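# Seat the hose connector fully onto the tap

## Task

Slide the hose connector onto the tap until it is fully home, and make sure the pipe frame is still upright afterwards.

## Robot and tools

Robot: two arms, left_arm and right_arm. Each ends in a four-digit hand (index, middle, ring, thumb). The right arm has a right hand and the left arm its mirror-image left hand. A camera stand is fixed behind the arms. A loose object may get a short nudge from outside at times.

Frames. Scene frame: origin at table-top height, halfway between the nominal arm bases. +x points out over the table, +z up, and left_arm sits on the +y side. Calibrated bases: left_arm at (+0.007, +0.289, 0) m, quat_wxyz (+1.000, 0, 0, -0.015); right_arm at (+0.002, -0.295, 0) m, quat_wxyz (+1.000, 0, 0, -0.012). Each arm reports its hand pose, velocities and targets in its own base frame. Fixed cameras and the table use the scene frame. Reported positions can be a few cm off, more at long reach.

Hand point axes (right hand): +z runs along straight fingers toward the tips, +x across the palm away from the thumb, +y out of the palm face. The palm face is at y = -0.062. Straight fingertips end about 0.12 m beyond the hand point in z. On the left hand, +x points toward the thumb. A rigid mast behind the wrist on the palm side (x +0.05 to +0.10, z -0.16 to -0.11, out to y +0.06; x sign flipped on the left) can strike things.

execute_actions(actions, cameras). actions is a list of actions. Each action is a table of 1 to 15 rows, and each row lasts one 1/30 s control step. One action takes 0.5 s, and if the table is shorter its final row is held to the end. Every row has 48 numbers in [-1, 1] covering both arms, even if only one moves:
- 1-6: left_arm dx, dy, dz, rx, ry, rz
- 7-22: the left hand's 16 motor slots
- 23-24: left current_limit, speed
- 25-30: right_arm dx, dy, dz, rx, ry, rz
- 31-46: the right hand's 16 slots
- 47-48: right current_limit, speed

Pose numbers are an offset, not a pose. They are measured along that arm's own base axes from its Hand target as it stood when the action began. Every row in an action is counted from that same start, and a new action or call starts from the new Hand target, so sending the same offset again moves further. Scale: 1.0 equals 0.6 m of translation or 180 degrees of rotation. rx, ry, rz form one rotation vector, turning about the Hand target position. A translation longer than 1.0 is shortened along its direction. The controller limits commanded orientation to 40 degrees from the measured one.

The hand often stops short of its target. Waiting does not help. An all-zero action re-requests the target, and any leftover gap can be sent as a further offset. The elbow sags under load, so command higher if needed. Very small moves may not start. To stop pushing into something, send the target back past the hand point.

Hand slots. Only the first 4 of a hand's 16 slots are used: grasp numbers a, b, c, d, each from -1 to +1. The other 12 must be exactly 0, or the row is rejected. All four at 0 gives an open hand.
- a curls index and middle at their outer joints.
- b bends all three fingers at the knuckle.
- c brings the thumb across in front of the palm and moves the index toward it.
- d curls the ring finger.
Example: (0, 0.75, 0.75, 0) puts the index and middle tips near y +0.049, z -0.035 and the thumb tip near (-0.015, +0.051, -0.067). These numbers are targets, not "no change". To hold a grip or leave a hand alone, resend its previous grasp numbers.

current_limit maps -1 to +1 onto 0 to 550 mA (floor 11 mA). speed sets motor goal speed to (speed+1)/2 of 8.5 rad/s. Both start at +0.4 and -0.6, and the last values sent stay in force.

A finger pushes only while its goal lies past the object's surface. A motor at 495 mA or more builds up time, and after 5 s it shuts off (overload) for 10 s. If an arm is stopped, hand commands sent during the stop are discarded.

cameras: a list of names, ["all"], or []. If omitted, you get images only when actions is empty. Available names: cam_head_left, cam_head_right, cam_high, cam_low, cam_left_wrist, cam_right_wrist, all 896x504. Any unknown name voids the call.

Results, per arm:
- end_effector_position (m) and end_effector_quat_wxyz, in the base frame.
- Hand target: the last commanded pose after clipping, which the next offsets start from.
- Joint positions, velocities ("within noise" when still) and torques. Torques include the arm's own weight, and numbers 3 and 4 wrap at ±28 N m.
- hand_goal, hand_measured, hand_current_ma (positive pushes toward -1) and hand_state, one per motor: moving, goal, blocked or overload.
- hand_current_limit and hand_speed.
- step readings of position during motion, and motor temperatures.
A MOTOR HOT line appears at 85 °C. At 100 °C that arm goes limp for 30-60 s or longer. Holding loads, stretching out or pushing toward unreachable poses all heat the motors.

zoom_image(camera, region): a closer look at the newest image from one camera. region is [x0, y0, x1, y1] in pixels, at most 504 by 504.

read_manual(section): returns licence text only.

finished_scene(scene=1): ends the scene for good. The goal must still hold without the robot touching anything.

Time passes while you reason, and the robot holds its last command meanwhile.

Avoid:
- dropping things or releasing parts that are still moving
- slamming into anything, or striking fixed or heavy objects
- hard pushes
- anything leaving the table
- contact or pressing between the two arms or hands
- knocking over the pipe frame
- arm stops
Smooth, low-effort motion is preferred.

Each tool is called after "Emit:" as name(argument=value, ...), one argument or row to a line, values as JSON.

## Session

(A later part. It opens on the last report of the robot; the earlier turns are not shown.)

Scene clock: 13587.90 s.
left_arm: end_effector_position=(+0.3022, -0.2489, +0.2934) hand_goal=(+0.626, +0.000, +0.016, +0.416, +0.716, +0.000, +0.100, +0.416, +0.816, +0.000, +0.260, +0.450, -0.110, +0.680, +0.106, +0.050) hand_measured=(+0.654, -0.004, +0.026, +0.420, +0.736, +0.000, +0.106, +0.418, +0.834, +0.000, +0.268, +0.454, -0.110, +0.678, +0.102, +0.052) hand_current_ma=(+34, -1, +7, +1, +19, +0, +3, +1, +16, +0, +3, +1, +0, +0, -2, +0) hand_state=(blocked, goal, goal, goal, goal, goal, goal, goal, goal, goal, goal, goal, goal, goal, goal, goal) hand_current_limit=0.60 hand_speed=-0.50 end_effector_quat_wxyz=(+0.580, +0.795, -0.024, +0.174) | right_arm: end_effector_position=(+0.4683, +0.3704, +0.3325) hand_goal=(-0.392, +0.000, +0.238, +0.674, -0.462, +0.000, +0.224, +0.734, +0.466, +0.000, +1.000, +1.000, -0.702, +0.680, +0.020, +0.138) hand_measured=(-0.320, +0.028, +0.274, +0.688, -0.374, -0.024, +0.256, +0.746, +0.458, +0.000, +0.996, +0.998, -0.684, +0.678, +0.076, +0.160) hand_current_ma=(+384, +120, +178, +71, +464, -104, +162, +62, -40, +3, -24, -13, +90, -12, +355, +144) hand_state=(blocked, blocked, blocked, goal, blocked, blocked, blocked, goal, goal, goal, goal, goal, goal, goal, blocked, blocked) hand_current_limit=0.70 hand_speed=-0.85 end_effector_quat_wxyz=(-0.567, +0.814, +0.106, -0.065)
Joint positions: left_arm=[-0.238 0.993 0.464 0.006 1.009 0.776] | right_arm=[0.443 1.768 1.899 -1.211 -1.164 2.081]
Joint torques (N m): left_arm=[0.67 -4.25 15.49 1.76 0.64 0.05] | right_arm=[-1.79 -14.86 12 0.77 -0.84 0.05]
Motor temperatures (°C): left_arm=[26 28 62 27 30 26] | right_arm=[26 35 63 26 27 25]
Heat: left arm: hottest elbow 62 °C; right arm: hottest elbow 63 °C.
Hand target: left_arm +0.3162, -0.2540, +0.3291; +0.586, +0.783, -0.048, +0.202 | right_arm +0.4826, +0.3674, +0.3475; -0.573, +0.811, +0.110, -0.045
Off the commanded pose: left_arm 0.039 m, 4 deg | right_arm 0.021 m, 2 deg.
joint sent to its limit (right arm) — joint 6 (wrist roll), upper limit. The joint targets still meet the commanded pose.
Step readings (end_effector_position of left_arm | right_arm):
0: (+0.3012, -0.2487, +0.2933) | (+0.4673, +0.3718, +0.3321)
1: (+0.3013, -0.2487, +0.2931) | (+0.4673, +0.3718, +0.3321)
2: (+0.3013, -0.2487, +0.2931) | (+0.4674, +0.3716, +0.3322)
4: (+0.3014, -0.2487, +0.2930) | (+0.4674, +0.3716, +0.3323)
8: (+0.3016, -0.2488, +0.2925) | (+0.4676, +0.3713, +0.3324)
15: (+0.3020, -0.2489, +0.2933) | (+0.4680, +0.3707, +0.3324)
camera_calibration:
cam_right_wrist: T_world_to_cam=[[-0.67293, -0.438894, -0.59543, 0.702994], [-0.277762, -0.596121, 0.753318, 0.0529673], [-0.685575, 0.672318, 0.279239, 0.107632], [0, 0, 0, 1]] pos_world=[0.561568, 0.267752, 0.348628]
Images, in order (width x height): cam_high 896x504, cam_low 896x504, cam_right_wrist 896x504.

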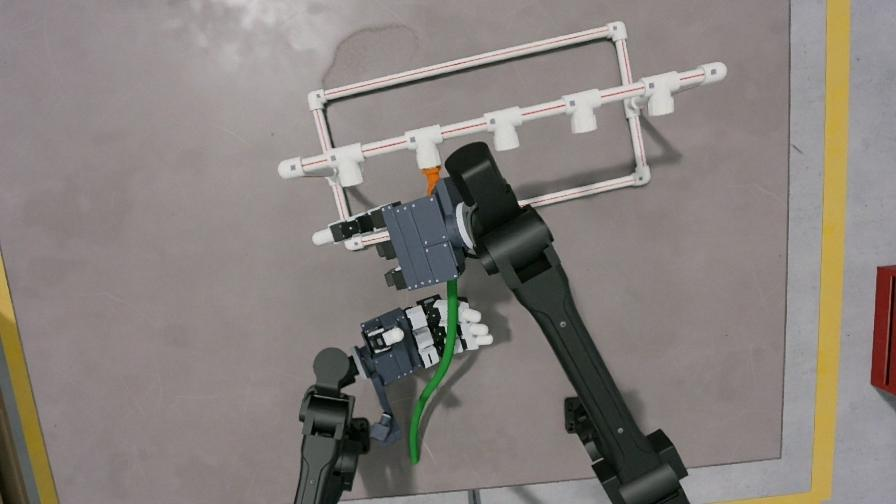

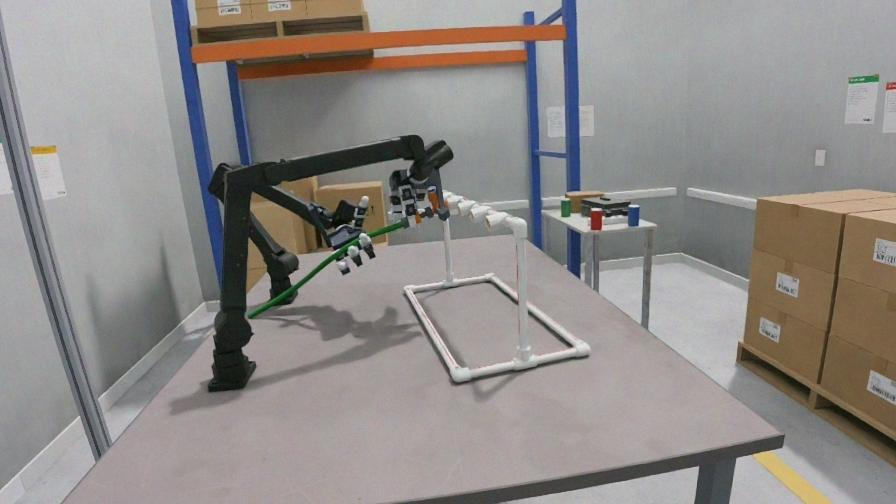

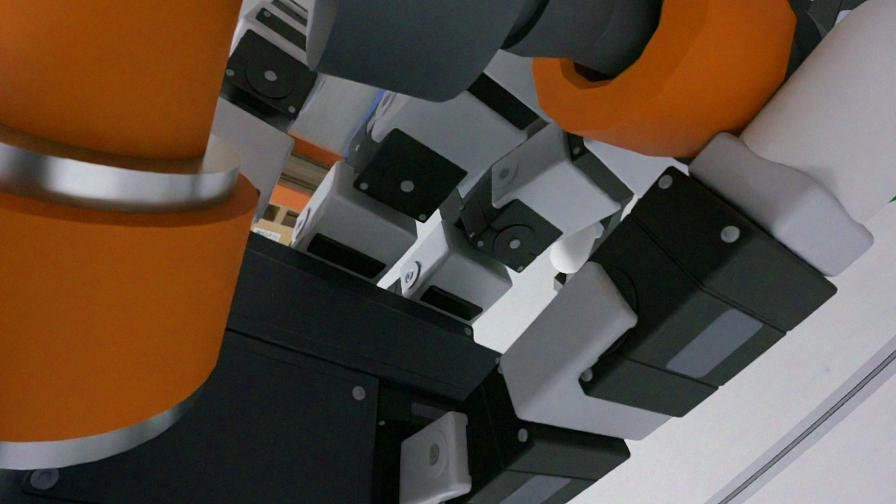

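Emit:
execute_actions(
  actions=[
    [[0.004,-0.001,0.003,0,0,0,0.3,0,0.5,0.2,0,0,0,0,0,0,0,0,0,0,0,0,0.6,-0.5,0.017,0.0005,0.0035,0,0,0,0.15,0.58,0.84,-0.8,0,0,0,0,0,0,0,0,0,0,0,0,0.7,-0.85]],
  ],
  cameras=["cam_low","cam_right_wrist","cam_high"],
)

Emit:
zoom_image(
  camera="cam_low",
  region=[405, 200, 445, 232],
)

Emit:
zoom_image(
  camera="cam_right_wrist",
  region=[400, 0, 700, 100],
)

Scene clock: 13603.77 s.
left_arm: end_effector_position=(+0.3054, -0.2497, +0.2963) hand_goal=(+0.626, +0.000, +0.016, +0.416, +0.716, +0.000, +0.100, +0.416, +0.816, +0.000, +0.260, +0.450, -0.110, +0.680, +0.106, +0.050) hand_measured=(+0.654, -0.004, +0.026, +0.420, +0.736, +0.000, +0.106, +0.418, +0.834, +0.000, +0.268, +0.454, -0.110, +0.678, +0.102, +0.052) hand_current_ma=(+34, -1, +7, +1, +19, +0, +3, +1, +16, +0, +3, +1, +0, +0, -2, +0) hand_state=(blocked, goal, goal, goal, goal, goal, goal, goal, goal, goal, goal, goal, goal, goal, goal, goal) hand_current_limit=0.60 hand_speed=-0.50 end_effector_quat_wxyz=(+0.581, +0.795, -0.025, +0.175) | right_arm: end_effector_position=(+0.4724, +0.3687, +0.3351) hand_goal=(-0.392, +0.000, +0.238, +0.674, -0.462, +0.000, +0.224, +0.734, +0.466, +0.000, +1.000, +1.000, -0.702, +0.680, +0.020, +0.138) hand_measured=(-0.320, +0.028, +0.274, +0.688, -0.374, -0.024, +0.256, +0.746, +0.458, +0.000, +0.996, +0.998, -0.684, +0.678, +0.076, +0.160) hand_current_ma=(+384, +120, +178, +71, +464, -104, +162, +62, -40, +3, -24, -13, +90, -12, +355, +144) hand_state=(blocked, blocked, blocked, goal, blocked, blocked, blocked, goal, goal, goal, goal, goal, goal, goal, blocked, blocked) hand_current_limit=0.70 hand_speed=-0.85 end_effector_quat_wxyz=(-0.568, +0.814, +0.103, -0.064)
Joint positions: left_arm=[-0.238 1.001 0.475 0.006 1.009 0.776] | right_arm=[0.436 1.778 1.918 -1.223 -1.168 2.081]
Joint torques (N m): left_arm=[0.56 -5.01 15.31 1.59 0.62 0.06] | right_arm=[-1.9 -13.86 13.68 0.42 -0.8 -0.02]
Motor temperatures (°C): left_arm=[26 28 62 27 30 26] | right_arm=[26 35 62 26 27 25]
Heat: left arm: hottest elbow 62 °C; right arm: hottest elbow 62 °C.
Hand target: left_arm +0.3187, -0.2546, +0.3308; +0.586, +0.783, -0.048, +0.202 | right_arm +0.4928, +0.3676, +0.3496; -0.573, +0.811, +0.109, -0.045
Off the commanded pose: left_arm 0.037 m, 4 deg | right_arm 0.025 m, 2 deg.
Step readings (end_effector_position of left_arm | right_arm):
0: (+0.3022, -0.2489, +0.2932) | (+0.4683, +0.3704, +0.3325)
1: (+0.3022, -0.2489, +0.2932) | (+0.4683, +0.3704, +0.3325)
2: (+0.3022, -0.2489, +0.2932) | (+0.4684, +0.3703, +0.3325)
4: (+0.3025, -0.2490, +0.2932) | (+0.4686, +0.3700, +0.3328)
8: (+0.3041, -0.2494, +0.2950) | (+0.4707, +0.3690, +0.3344)
15: (+0.3052, -0.2496, +0.2965) | (+0.4723, +0.3686, +0.3358)
camera_calibration:
cam_right_wrist: T_world_to_cam=[[-0.676806, -0.434422, -0.594315, 0.706373], [-0.278235, -0.59648, 0.752859, 0.0516264], [-0.681556, 0.674899, 0.282829, 0.106835], [0, 0, 0, 1]] pos_world=[0.565256, 0.265555, 0.350724]
Images, in order (width x height): cam_high 896x504, cam_low 896x504, cam_right_wrist 896x504.

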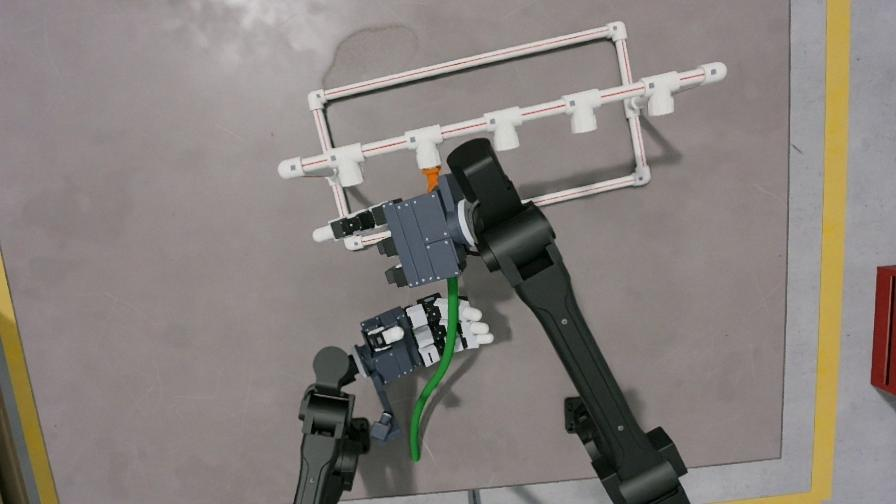

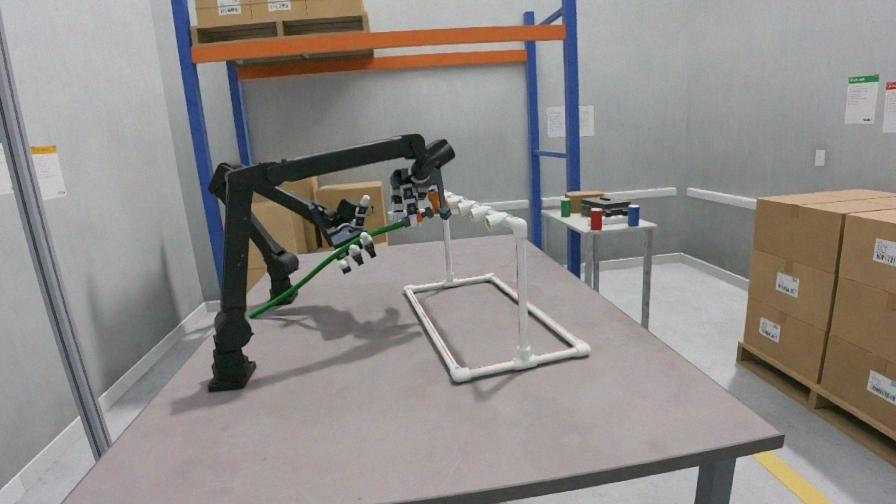

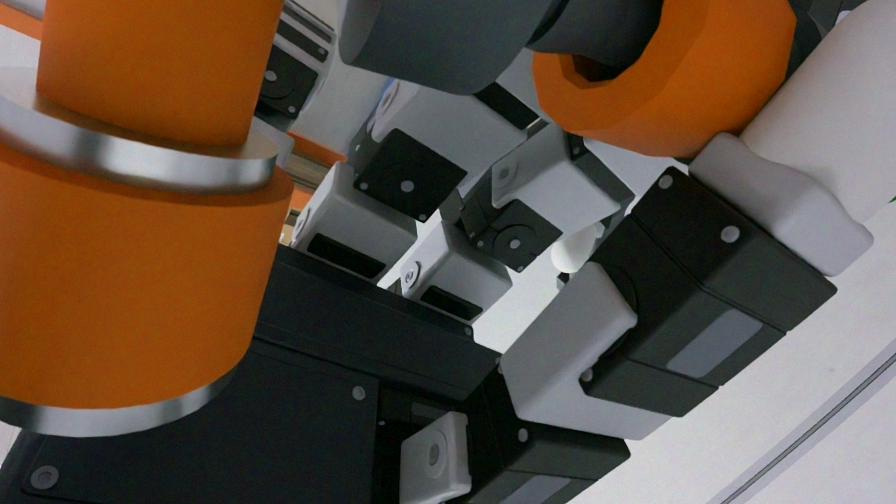

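Scaled by 12.600.

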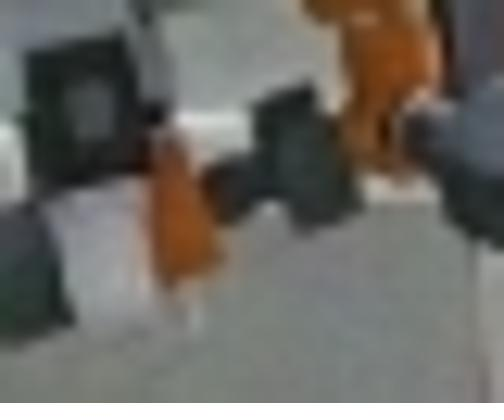

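Scaled by 1.680.

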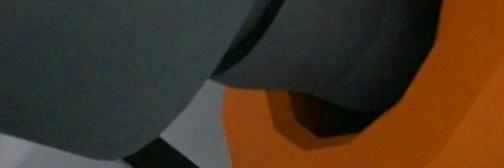

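Emit:
execute_actions(
  actions=[
    [[0.004,0,0.003,0,0,0,0.3,0,0.5,0.2,0,0,0,0,0,0,0,0,0,0,0,0,0.6,-0.5,0.0095,0.0025,0.0032,0,0,0,0.15,0.58,0.84,-0.8,0,0,0,0,0,0,0,0,0,0,0,0,0.7,-0.85]],
  ],
  cameras=["cam_low","cam_right_wrist","cam_high"],
)

Emit:
zoom_image(
  camera="cam_low",
  region=[405, 200, 445, 232],
)

Emit:
zoom_image(
  camera="cam_right_wrist",
  region=[400, 0, 700, 100],
)

Scene clock: 13618.63 s.
left_arm: end_effector_position=(+0.3075, -0.2502, +0.2980) hand_goal=(+0.626, +0.000, +0.016, +0.416, +0.716, +0.000, +0.100, +0.416, +0.816, +0.000, +0.260, +0.450, -0.110, +0.680, +0.106, +0.050) hand_measured=(+0.654, -0.004, +0.026, +0.420, +0.736, +0.000, +0.106, +0.418, +0.834, +0.000, +0.268, +0.454, -0.110, +0.678, +0.102, +0.052) hand_current_ma=(+34, -1, +7, +1, +19, +0, +3, +1, +16, +0, +3, +1, +0, +0, -2, +0) hand_state=(blocked, goal, goal, goal, goal, goal, goal, goal, goal, goal, goal, goal, goal, goal, goal, goal) hand_current_limit=0.60 hand_speed=-0.50 end_effector_quat_wxyz=(+0.581, +0.795, -0.025, +0.175) | right_arm: end_effector_position=(+0.4782, +0.3700, +0.3371) hand_goal=(-0.392, +0.000, +0.238, +0.674, -0.462, +0.000, +0.224, +0.734, +0.466, +0.000, +1.000, +1.000, -0.702, +0.680, +0.020, +0.138) hand_measured=(-0.320, +0.028, +0.274, +0.688, -0.374, -0.024, +0.256, +0.746, +0.458, +0.000, +0.996, +0.998, -0.686, +0.678, +0.076, +0.160) hand_current_ma=(+384, +120, +178, +71, +464, -104, +162, +62, -40, +3, -24, -13, +84, -12, +355, +144) hand_state=(blocked, blocked, blocked, goal, blocked, blocked, blocked, goal, goal, goal, goal, goal, goal, goal, blocked, blocked) hand_current_limit=0.70 hand_speed=-0.85 end_effector_quat_wxyz=(-0.568, +0.814, +0.101, -0.065)
Joint positions: left_arm=[-0.238 1.005 0.483 0.004 1.009 0.776] | right_arm=[0.434 1.797 1.951 -1.24 -1.168 2.081]
Joint torques (N m): left_arm=[0.97 -4.78 15.38 1.48 0.7 0.1] | right_arm=[-1.79 -14.04 13.67 0.4 -0.83 -0.06]
Motor temperatures (°C): left_arm=[26 28 62 27 30 26] | right_arm=[26 35 68 26 27 25]
Heat: left arm: hottest elbow 62 °C; right arm: hottest elbow 68 °C.
Hand target: left_arm +0.3210, -0.2546, +0.3327; +0.586, +0.783, -0.048, +0.202 | right_arm +0.4986, +0.3691, +0.3518; -0.573, +0.811, +0.110, -0.045
Off the commanded pose: left_arm 0.037 m, 4 deg | right_arm 0.025 m, 3 deg.
Step readings (end_effector_position of left_arm | right_arm):
0: (+0.3054, -0.2497, +0.2963) | (+0.4725, +0.3687, +0.3351)
1: (+0.3054, -0.2497, +0.2963) | (+0.4725, +0.3687, +0.3351)
2: (+0.3054, -0.2497, +0.2963) | (+0.4726, +0.3688, +0.3351)
4: (+0.3058, -0.2498, +0.2963) | (+0.4737, +0.3694, +0.3359)
8: (+0.3069, -0.2501, +0.2977) | (+0.4770, +0.3704, +0.3374)
15: (+0.3075, -0.2502, +0.2980) | (+0.4782, +0.3700, +0.3369)
camera_calibration:
cam_right_wrist: T_world_to_cam=[[-0.67989, -0.433718, -0.591302, 0.712283], [-0.276776, -0.59493, 0.754621, 0.0506405], [-0.679076, 0.676718, 0.284445, 0.106993], [0, 0, 0, 1]] pos_world=[0.570947, 0.266654, 0.352527]
Images, in order (width x height): cam_high 896x504, cam_low 896x504, cam_right_wrist 896x504.

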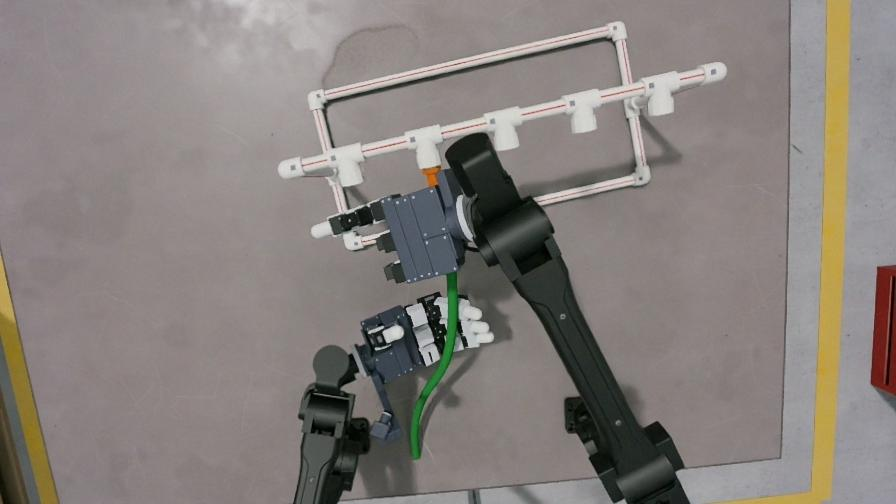

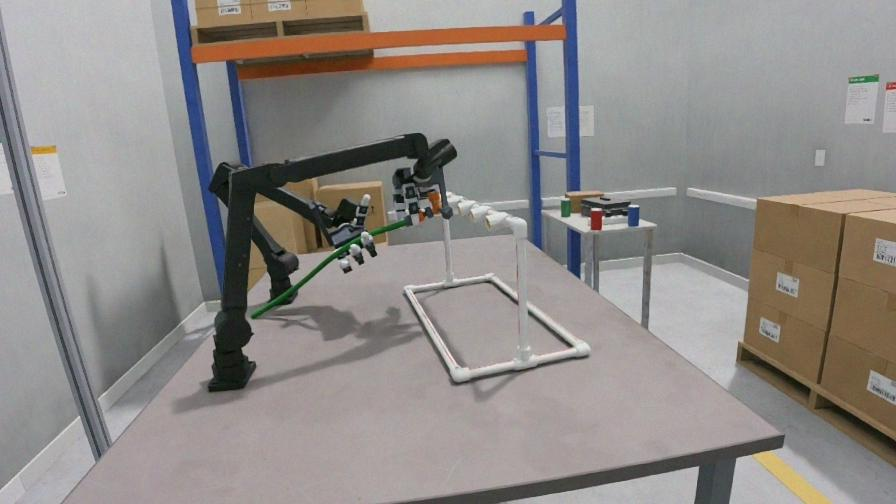

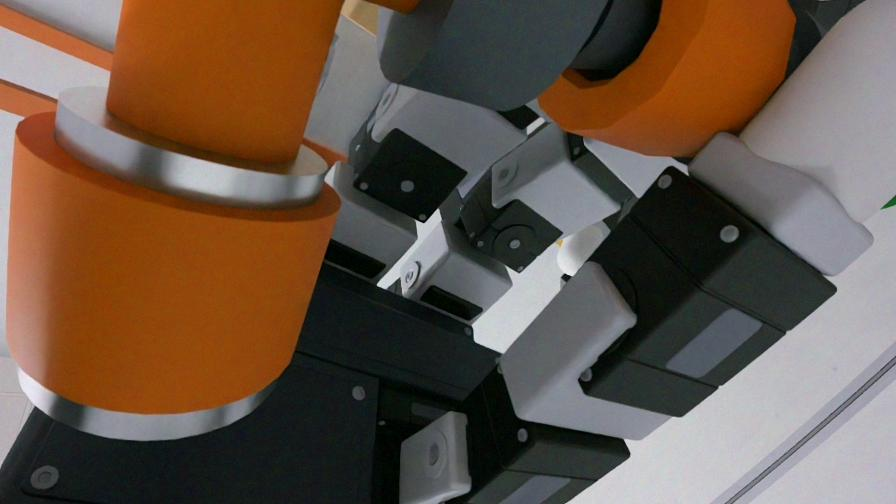

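Scaled by 12.600.

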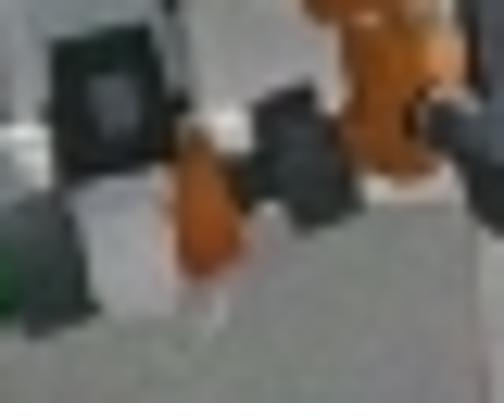

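Scaled by 1.680.

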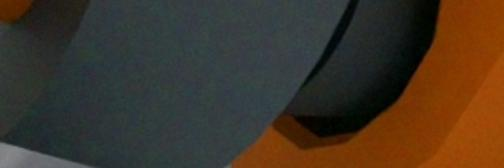

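Emit:
zoom_image(
  camera="cam_low",
  region=[420, 180, 480, 230],
)

Emit:
zoom_image(
  camera="cam_high",
  region=[380, 100, 560, 260],
)

Emit:
zoom_image(
  camera="cam_head_left",
  region=[430, 60, 570, 180],
)

Emit:
zoom_image(
  camera="cam_head_right",
  region=[400, 60, 540, 180],
)

Scaled by 8.400.

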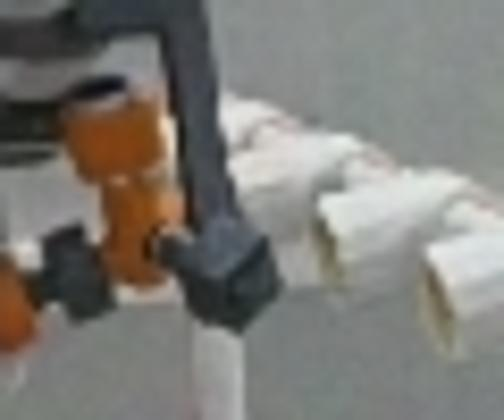

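Scaled by 2.800.

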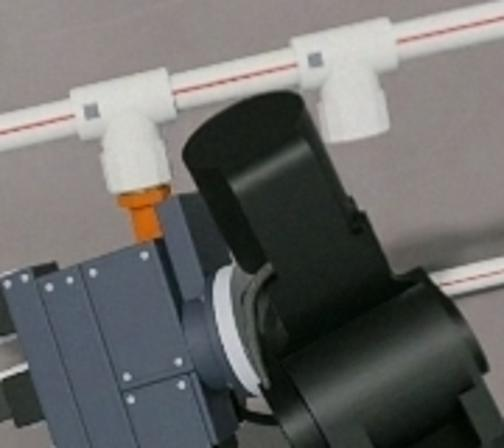

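This scene's latest camera images include none from cam_head_left. They are from: cam_high, cam_low, cam_right_wrist. cam_head_left's image comes with the result of a call that names it in "cameras".

This scene's latest camera images include none from cam_head_right. They are from: cam_high, cam_low, cam_right_wrist. cam_head_right's image comes with the result of a call that names it in "cameras".

Emit:
execute_actions(
  actions=[
    [[0.004,0,0.003,0,0,0,0.3,0,0.5,0.2,0,0,0,0,0,0,0,0,0,0,0,0,0.6,-0.5,0.0085,0.002,0.0028,0,0,0,0.15,0.58,0.84,-0.8,0,0,0,0,0,0,0,0,0,0,0,0,0.7,-0.85]],
  ],
  cameras=["cam_low","cam_right_wrist","cam_high","cam_head_left","cam_head_right"],
)

Emit:
zoom_image(
  camera="cam_low",
  region=[405, 190, 465, 230],
)

Emit:
zoom_image(
  camera="cam_right_wrist",
  region=[400, 0, 700, 100],
)

Emit:
zoom_image(
  camera="cam_head_right",
  region=[400, 60, 540, 180],
)

Emit:
zoom_image(
  camera="cam_head_left",
  region=[420, 70, 560, 190],
)

Scene clock: 13687.83 s.
left_arm: end_effector_position=(+0.3093, -0.2507, +0.2990) hand_goal=(+0.626, +0.000, +0.016, +0.416, +0.716, +0.000, +0.100, +0.416, +0.816, +0.000, +0.260, +0.450, -0.110, +0.680, +0.106, +0.050) hand_measured=(+0.654, -0.004, +0.026, +0.420, +0.736, +0.000, +0.106, +0.418, +0.834, +0.000, +0.268, +0.454, -0.110, +0.678, +0.102, +0.052) hand_current_ma=(+34, -1, +7, +1, +19, +0, +3, +1, +16, +0, +3, +1, +0, +0, -2, +0) hand_state=(blocked, goal, goal, goal, goal, goal, goal, goal, goal, goal, goal, goal, goal, goal, goal, goal) hand_current_limit=0.60 hand_speed=-0.50 end_effector_quat_wxyz=(+0.581, +0.795, -0.025, +0.174) | right_arm: end_effector_position=(+0.4818, +0.3711, +0.3376) hand_goal=(-0.392, +0.000, +0.238, +0.674, -0.462, +0.000, +0.224, +0.734, +0.466, +0.000, +1.000, +1.000, -0.702, +0.680, +0.020, +0.138) hand_measured=(-0.320, +0.030, +0.274, +0.688, -0.374, -0.024, +0.256, +0.746, +0.458, +0.000, +0.996, +0.998, -0.686, +0.678, +0.076, +0.160) hand_current_ma=(+376, +126, +178, +71, +464, -104, +162, +62, -40, +3, -24, -13, +79, -12, +355, +144) hand_state=(blocked, blocked, blocked, goal, blocked, blocked, blocked, goal, goal, goal, goal, goal, goal, goal, blocked, blocked) hand_current_limit=0.70 hand_speed=-0.85 end_effector_quat_wxyz=(-0.567, +0.815, +0.098, -0.069)
Joint positions: left_arm=[-0.238 1.009 0.489 -0.001 1.01 0.776] | right_arm=[0.433 1.815 1.978 -1.259 -1.17 2.081]
Joint torques (N m): left_arm=[0.97 -5.19 15.49 1.57 0.73 0.1] | right_arm=[-1.85 -14.27 13.97 0.58 -0.8 -0.1]
Motor temperatures (°C): left_arm=[26 28 69 27 30 26] | right_arm=[26 34 69 26 27 25]
Heat: left arm: hottest elbow 69 °C; right arm: hottest elbow 69 °C.
Hand target: left_arm +0.3235, -0.2546, +0.3344; +0.586, +0.783, -0.048, +0.202 | right_arm +0.5037, +0.3703, +0.3532; -0.573, +0.811, +0.109, -0.045
Off the commanded pose: left_arm 0.038 m, 4 deg | right_arm 0.027 m, 3 deg.
Step readings (end_effector_position of left_arm | right_arm):
0: (+0.3075, -0.2502, +0.2980) | (+0.4781, +0.3699, +0.3371)
1: (+0.3075, -0.2502, +0.2980) | (+0.4781, +0.3699, +0.3371)
2: (+0.3076, -0.2502, +0.2979) | (+0.4783, +0.3700, +0.3373)
4: (+0.3080, -0.2503, +0.2981) | (+0.4793, +0.3705, +0.3376)
8: (+0.3092, -0.2506, +0.2992) | (+0.4818, +0.3712, +0.3375)
15: (+0.3093, -0.2507, +0.2990) | (+0.4818, +0.3711, +0.3377)
camera_calibration:
cam_right_wrist: T_world_to_cam=[[-0.685684, -0.435172, -0.583492, 0.716218], [-0.269747, -0.592621, 0.758971, 0.0462531], [-0.676073, 0.677809, 0.288964, 0.105102], [0, 0, 0, 1]] pos_world=[0.574632, 0.267849, 0.352432]
Images, in order (width x height): cam_head_left 896x504, cam_head_right 896x504, cam_high 896x504, cam_low 896x504, cam_right_wrist 896x504.

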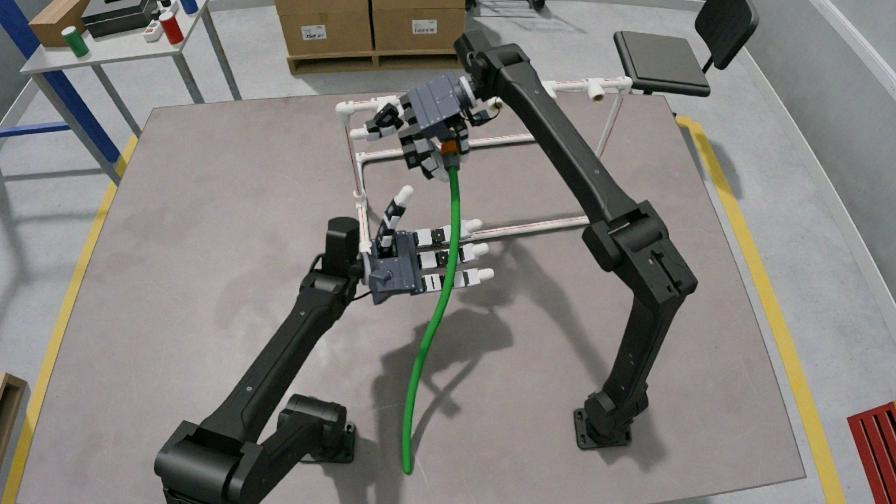

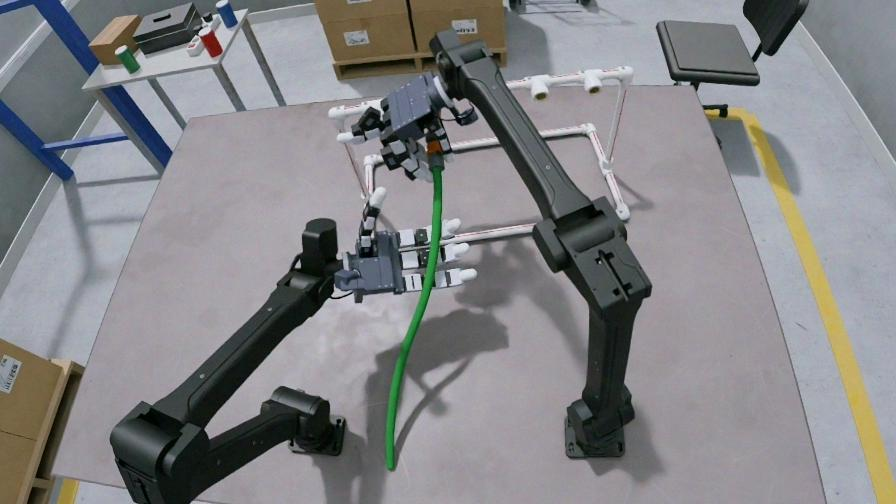

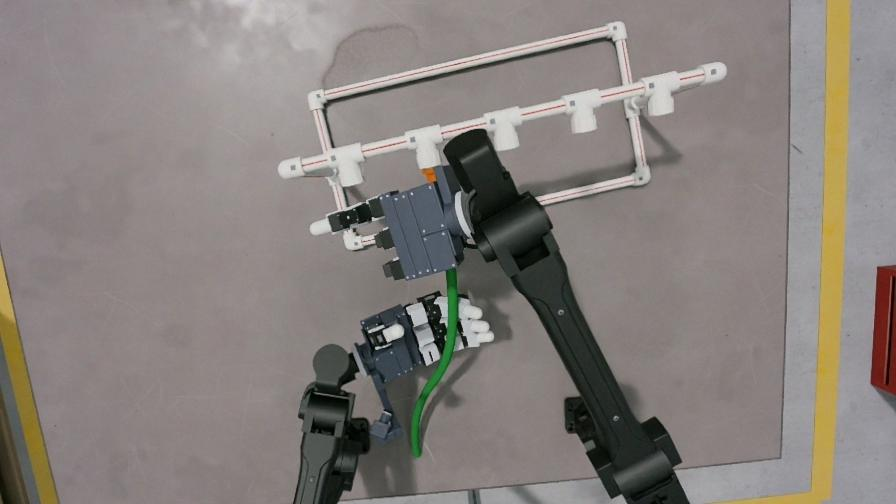

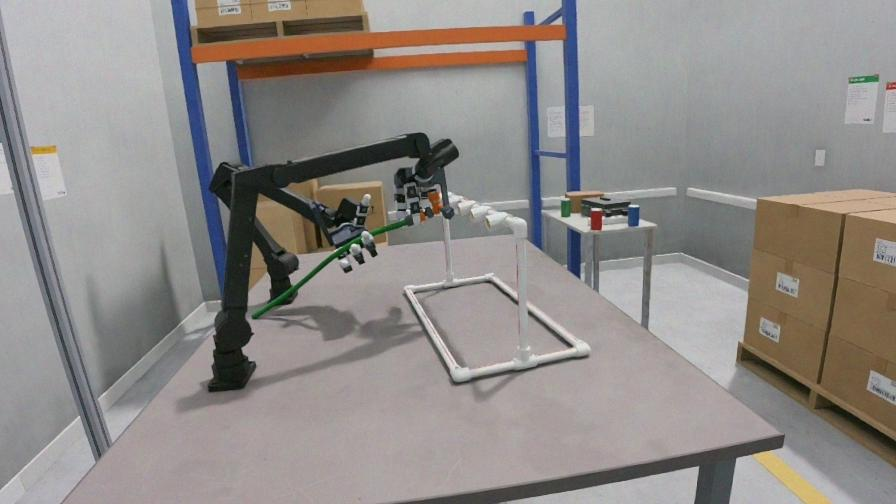

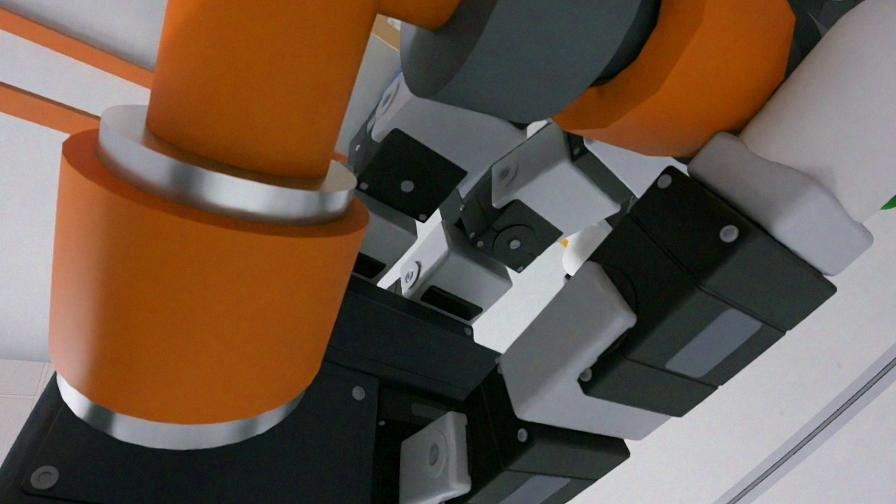

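Scaled by 8.400.

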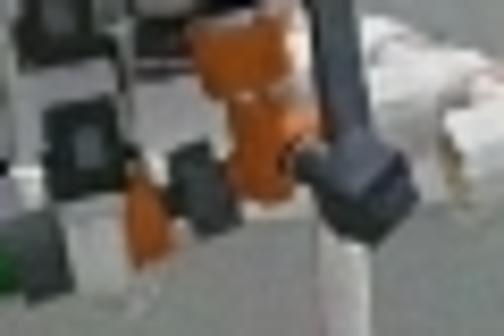

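Scaled by 1.680.

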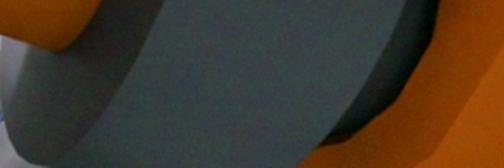

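Scaled by 3.600.

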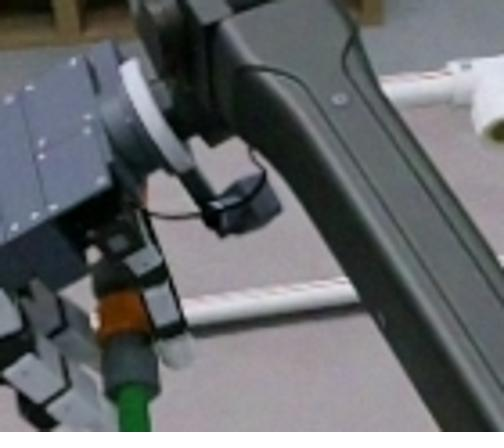

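Scaled by 3.600.

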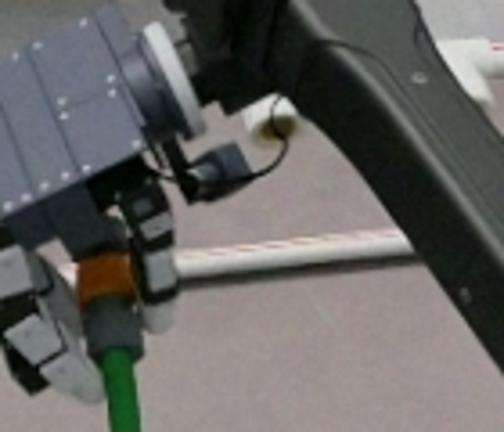

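Emit:
execute_actions(
  actions=[
    [[0.004,0,0.003,0,0,0,0.3,0,0.5,0.2,0,0,0,0,0,0,0,0,0,0,0,0,0.6,-0.5,0.008,0.0025,0.0045,0,0,0,0.15,0.58,0.84,-0.8,0,0,0,0,0,0,0,0,0,0,0,0,0.7,-0.85]],
  ],
  cameras=["cam_low","cam_right_wrist","cam_high","cam_head_left"],
)

Emit:
zoom_image(
  camera="cam_low",
  region=[405, 190, 465, 230],
)

Emit:
zoom_image(
  camera="cam_head_left",
  region=[420, 70, 560, 190],
)

Scene clock: 13758.10 s.
left_arm: end_effector_position=(+0.3113, -0.2512, +0.3004) hand_goal=(+0.626, +0.000, +0.016, +0.416, +0.716, +0.000, +0.100, +0.416, +0.816, +0.000, +0.260, +0.450, -0.110, +0.680, +0.106, +0.050) hand_measured=(+0.654, -0.004, +0.026, +0.420, +0.736, +0.000, +0.106, +0.418, +0.834, +0.000, +0.268, +0.454, -0.110, +0.678, +0.102, +0.052) hand_current_ma=(+34, -1, +7, +1, +19, +0, +3, +1, +16, +0, +3, +1, +0, +0, -2, +0) hand_state=(blocked, goal, goal, goal, goal, goal, goal, goal, goal, goal, goal, goal, goal, goal, goal, goal) hand_current_limit=0.60 hand_speed=-0.50 end_effector_quat_wxyz=(+0.581, +0.795, -0.025, +0.173) | right_arm: end_effector_position=(+0.4843, +0.3723, +0.3380) hand_goal=(-0.392, +0.000, +0.238, +0.674, -0.462, +0.000, +0.224, +0.734, +0.466, +0.000, +1.000, +1.000, -0.702, +0.680, +0.020, +0.138) hand_measured=(-0.320, +0.032, +0.274, +0.688, -0.374, -0.022, +0.256, +0.746, +0.458, +0.000, +0.996, +0.998, -0.686, +0.678, +0.076, +0.160) hand_current_ma=(+376, +135, +178, +71, +464, -91, +162, +62, -40, +3, -24, -13, +85, -12, +355, +144) hand_state=(blocked, blocked, blocked, goal, blocked, blocked, blocked, goal, goal, goal, goal, goal, goal, goal, blocked, blocked) hand_current_limit=0.70 hand_speed=-0.85 end_effector_quat_wxyz=(-0.565, +0.816, +0.095, -0.075)
Joint positions: left_arm=[-0.238 1.014 0.497 -0.006 1.011 0.776] | right_arm=[0.433 1.833 2.005 -1.282 -1.17 2.081]
Joint torques (N m): left_arm=[0.85 -5.13 15.64 1.58 0.77 0.13] | right_arm=[-1.96 -14.56 14.17 0.61 -0.79 -0.11]
Motor temperatures (°C): left_arm=[26 28 68 27 30 26] | right_arm=[26 35 67 26 27 25]
Heat: left arm: hottest elbow 68 °C; right arm: hottest elbow 67 °C.
Hand target: left_arm +0.3259, -0.2546, +0.3362; +0.586, +0.783, -0.048, +0.202 | right_arm +0.5085, +0.3717, +0.3559; -0.573, +0.811, +0.109, -0.045
Off the commanded pose: left_arm 0.039 m, 5 deg | right_arm 0.030 m, 4 deg.
Step readings (end_effector_position of left_arm | right_arm):
0: (+0.3093, -0.2507, +0.2990) | (+0.4819, +0.3711, +0.3378)
1: (+0.3093, -0.2507, +0.2990) | (+0.4819, +0.3711, +0.3378)
2: (+0.3093, -0.2507, +0.2990) | (+0.4820, +0.3712, +0.3378)
4: (+0.3097, -0.2508, +0.2993) | (+0.4822, +0.3713, +0.3378)
8: (+0.3108, -0.2511, +0.3002) | (+0.4836, +0.3720, +0.3379)
15: (+0.3112, -0.2512, +0.3005) | (+0.4843, +0.3723, +0.3381)
camera_calibration:
cam_right_wrist: T_world_to_cam=[[-0.692933, -0.438406, -0.572402, 0.719544], [-0.260034, -0.588509, 0.765532, 0.0387758], [-0.672478, 0.679306, 0.293797, 0.101914], [0, 0, 0, 1]] pos_world=[0.577214, 0.269041, 0.352242]
Images, in order (width x height): cam_head_left 896x504, cam_high 896x504, cam_low 896x504, cam_right_wrist 896x504.

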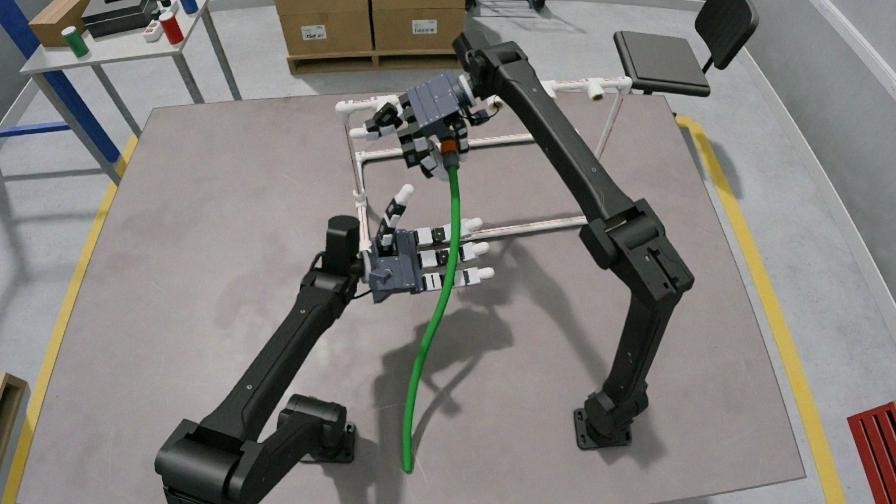

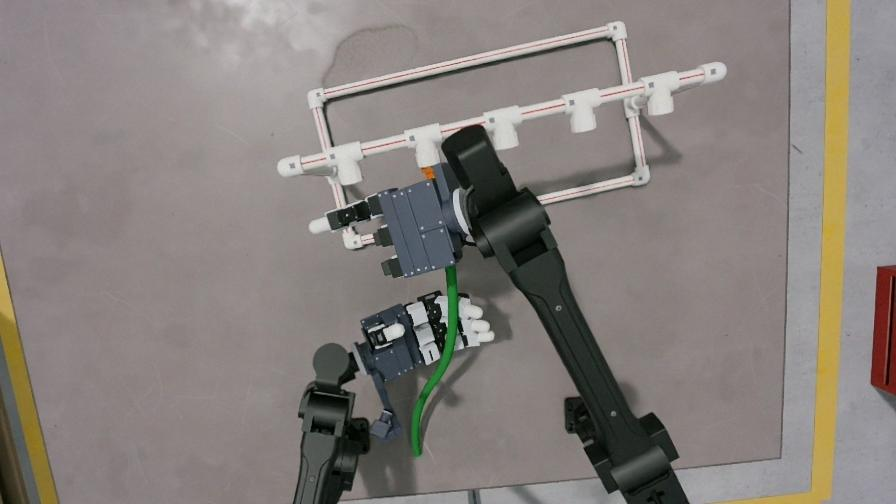

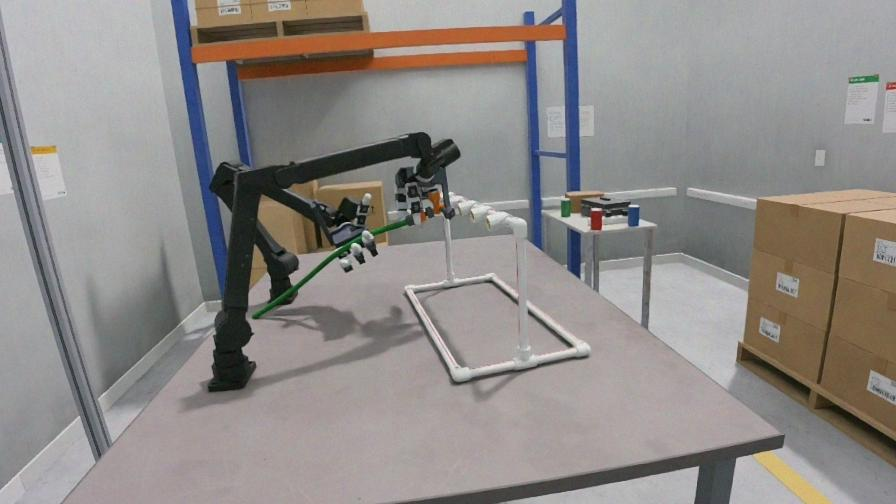

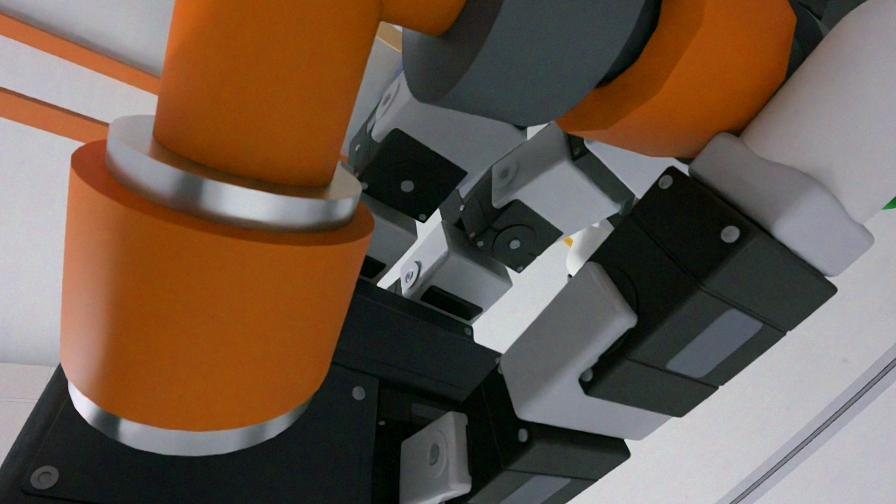

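Scaled by 8.400.

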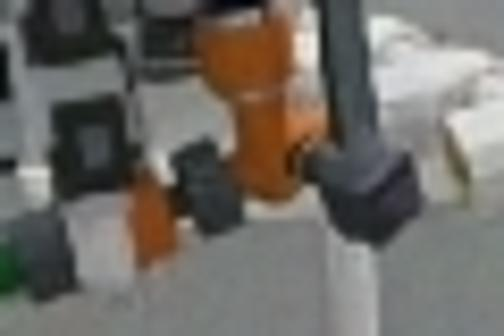

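Scaled by 3.600.

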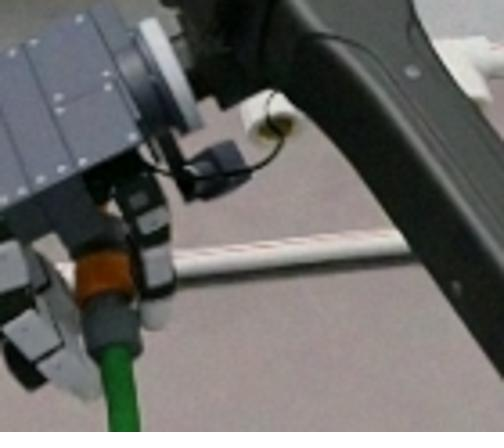

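Emit:
zoom_image(
  camera="cam_low",
  region=[390, 160, 450, 225],
)

Emit:
zoom_image(
  camera="cam_right_wrist",
  region=[0, 100, 500, 504],
)

Emit:
zoom_image(
  camera="cam_right_wrist",
  region=[400, 0, 700, 150],
)

Scaled by 7.754.

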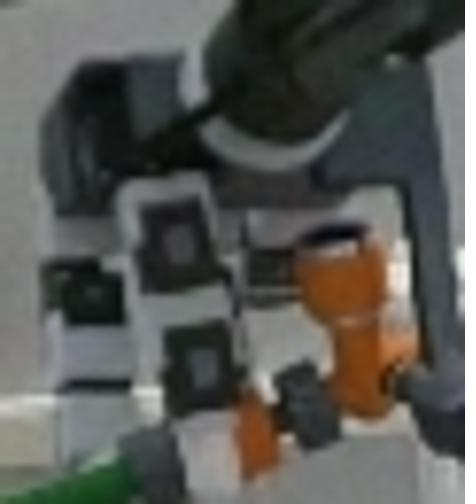

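Scaled by 1.008.

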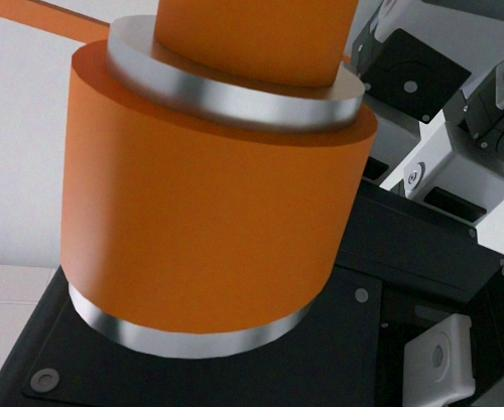

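Scaled by 1.680.

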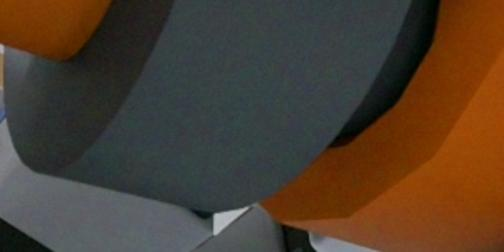

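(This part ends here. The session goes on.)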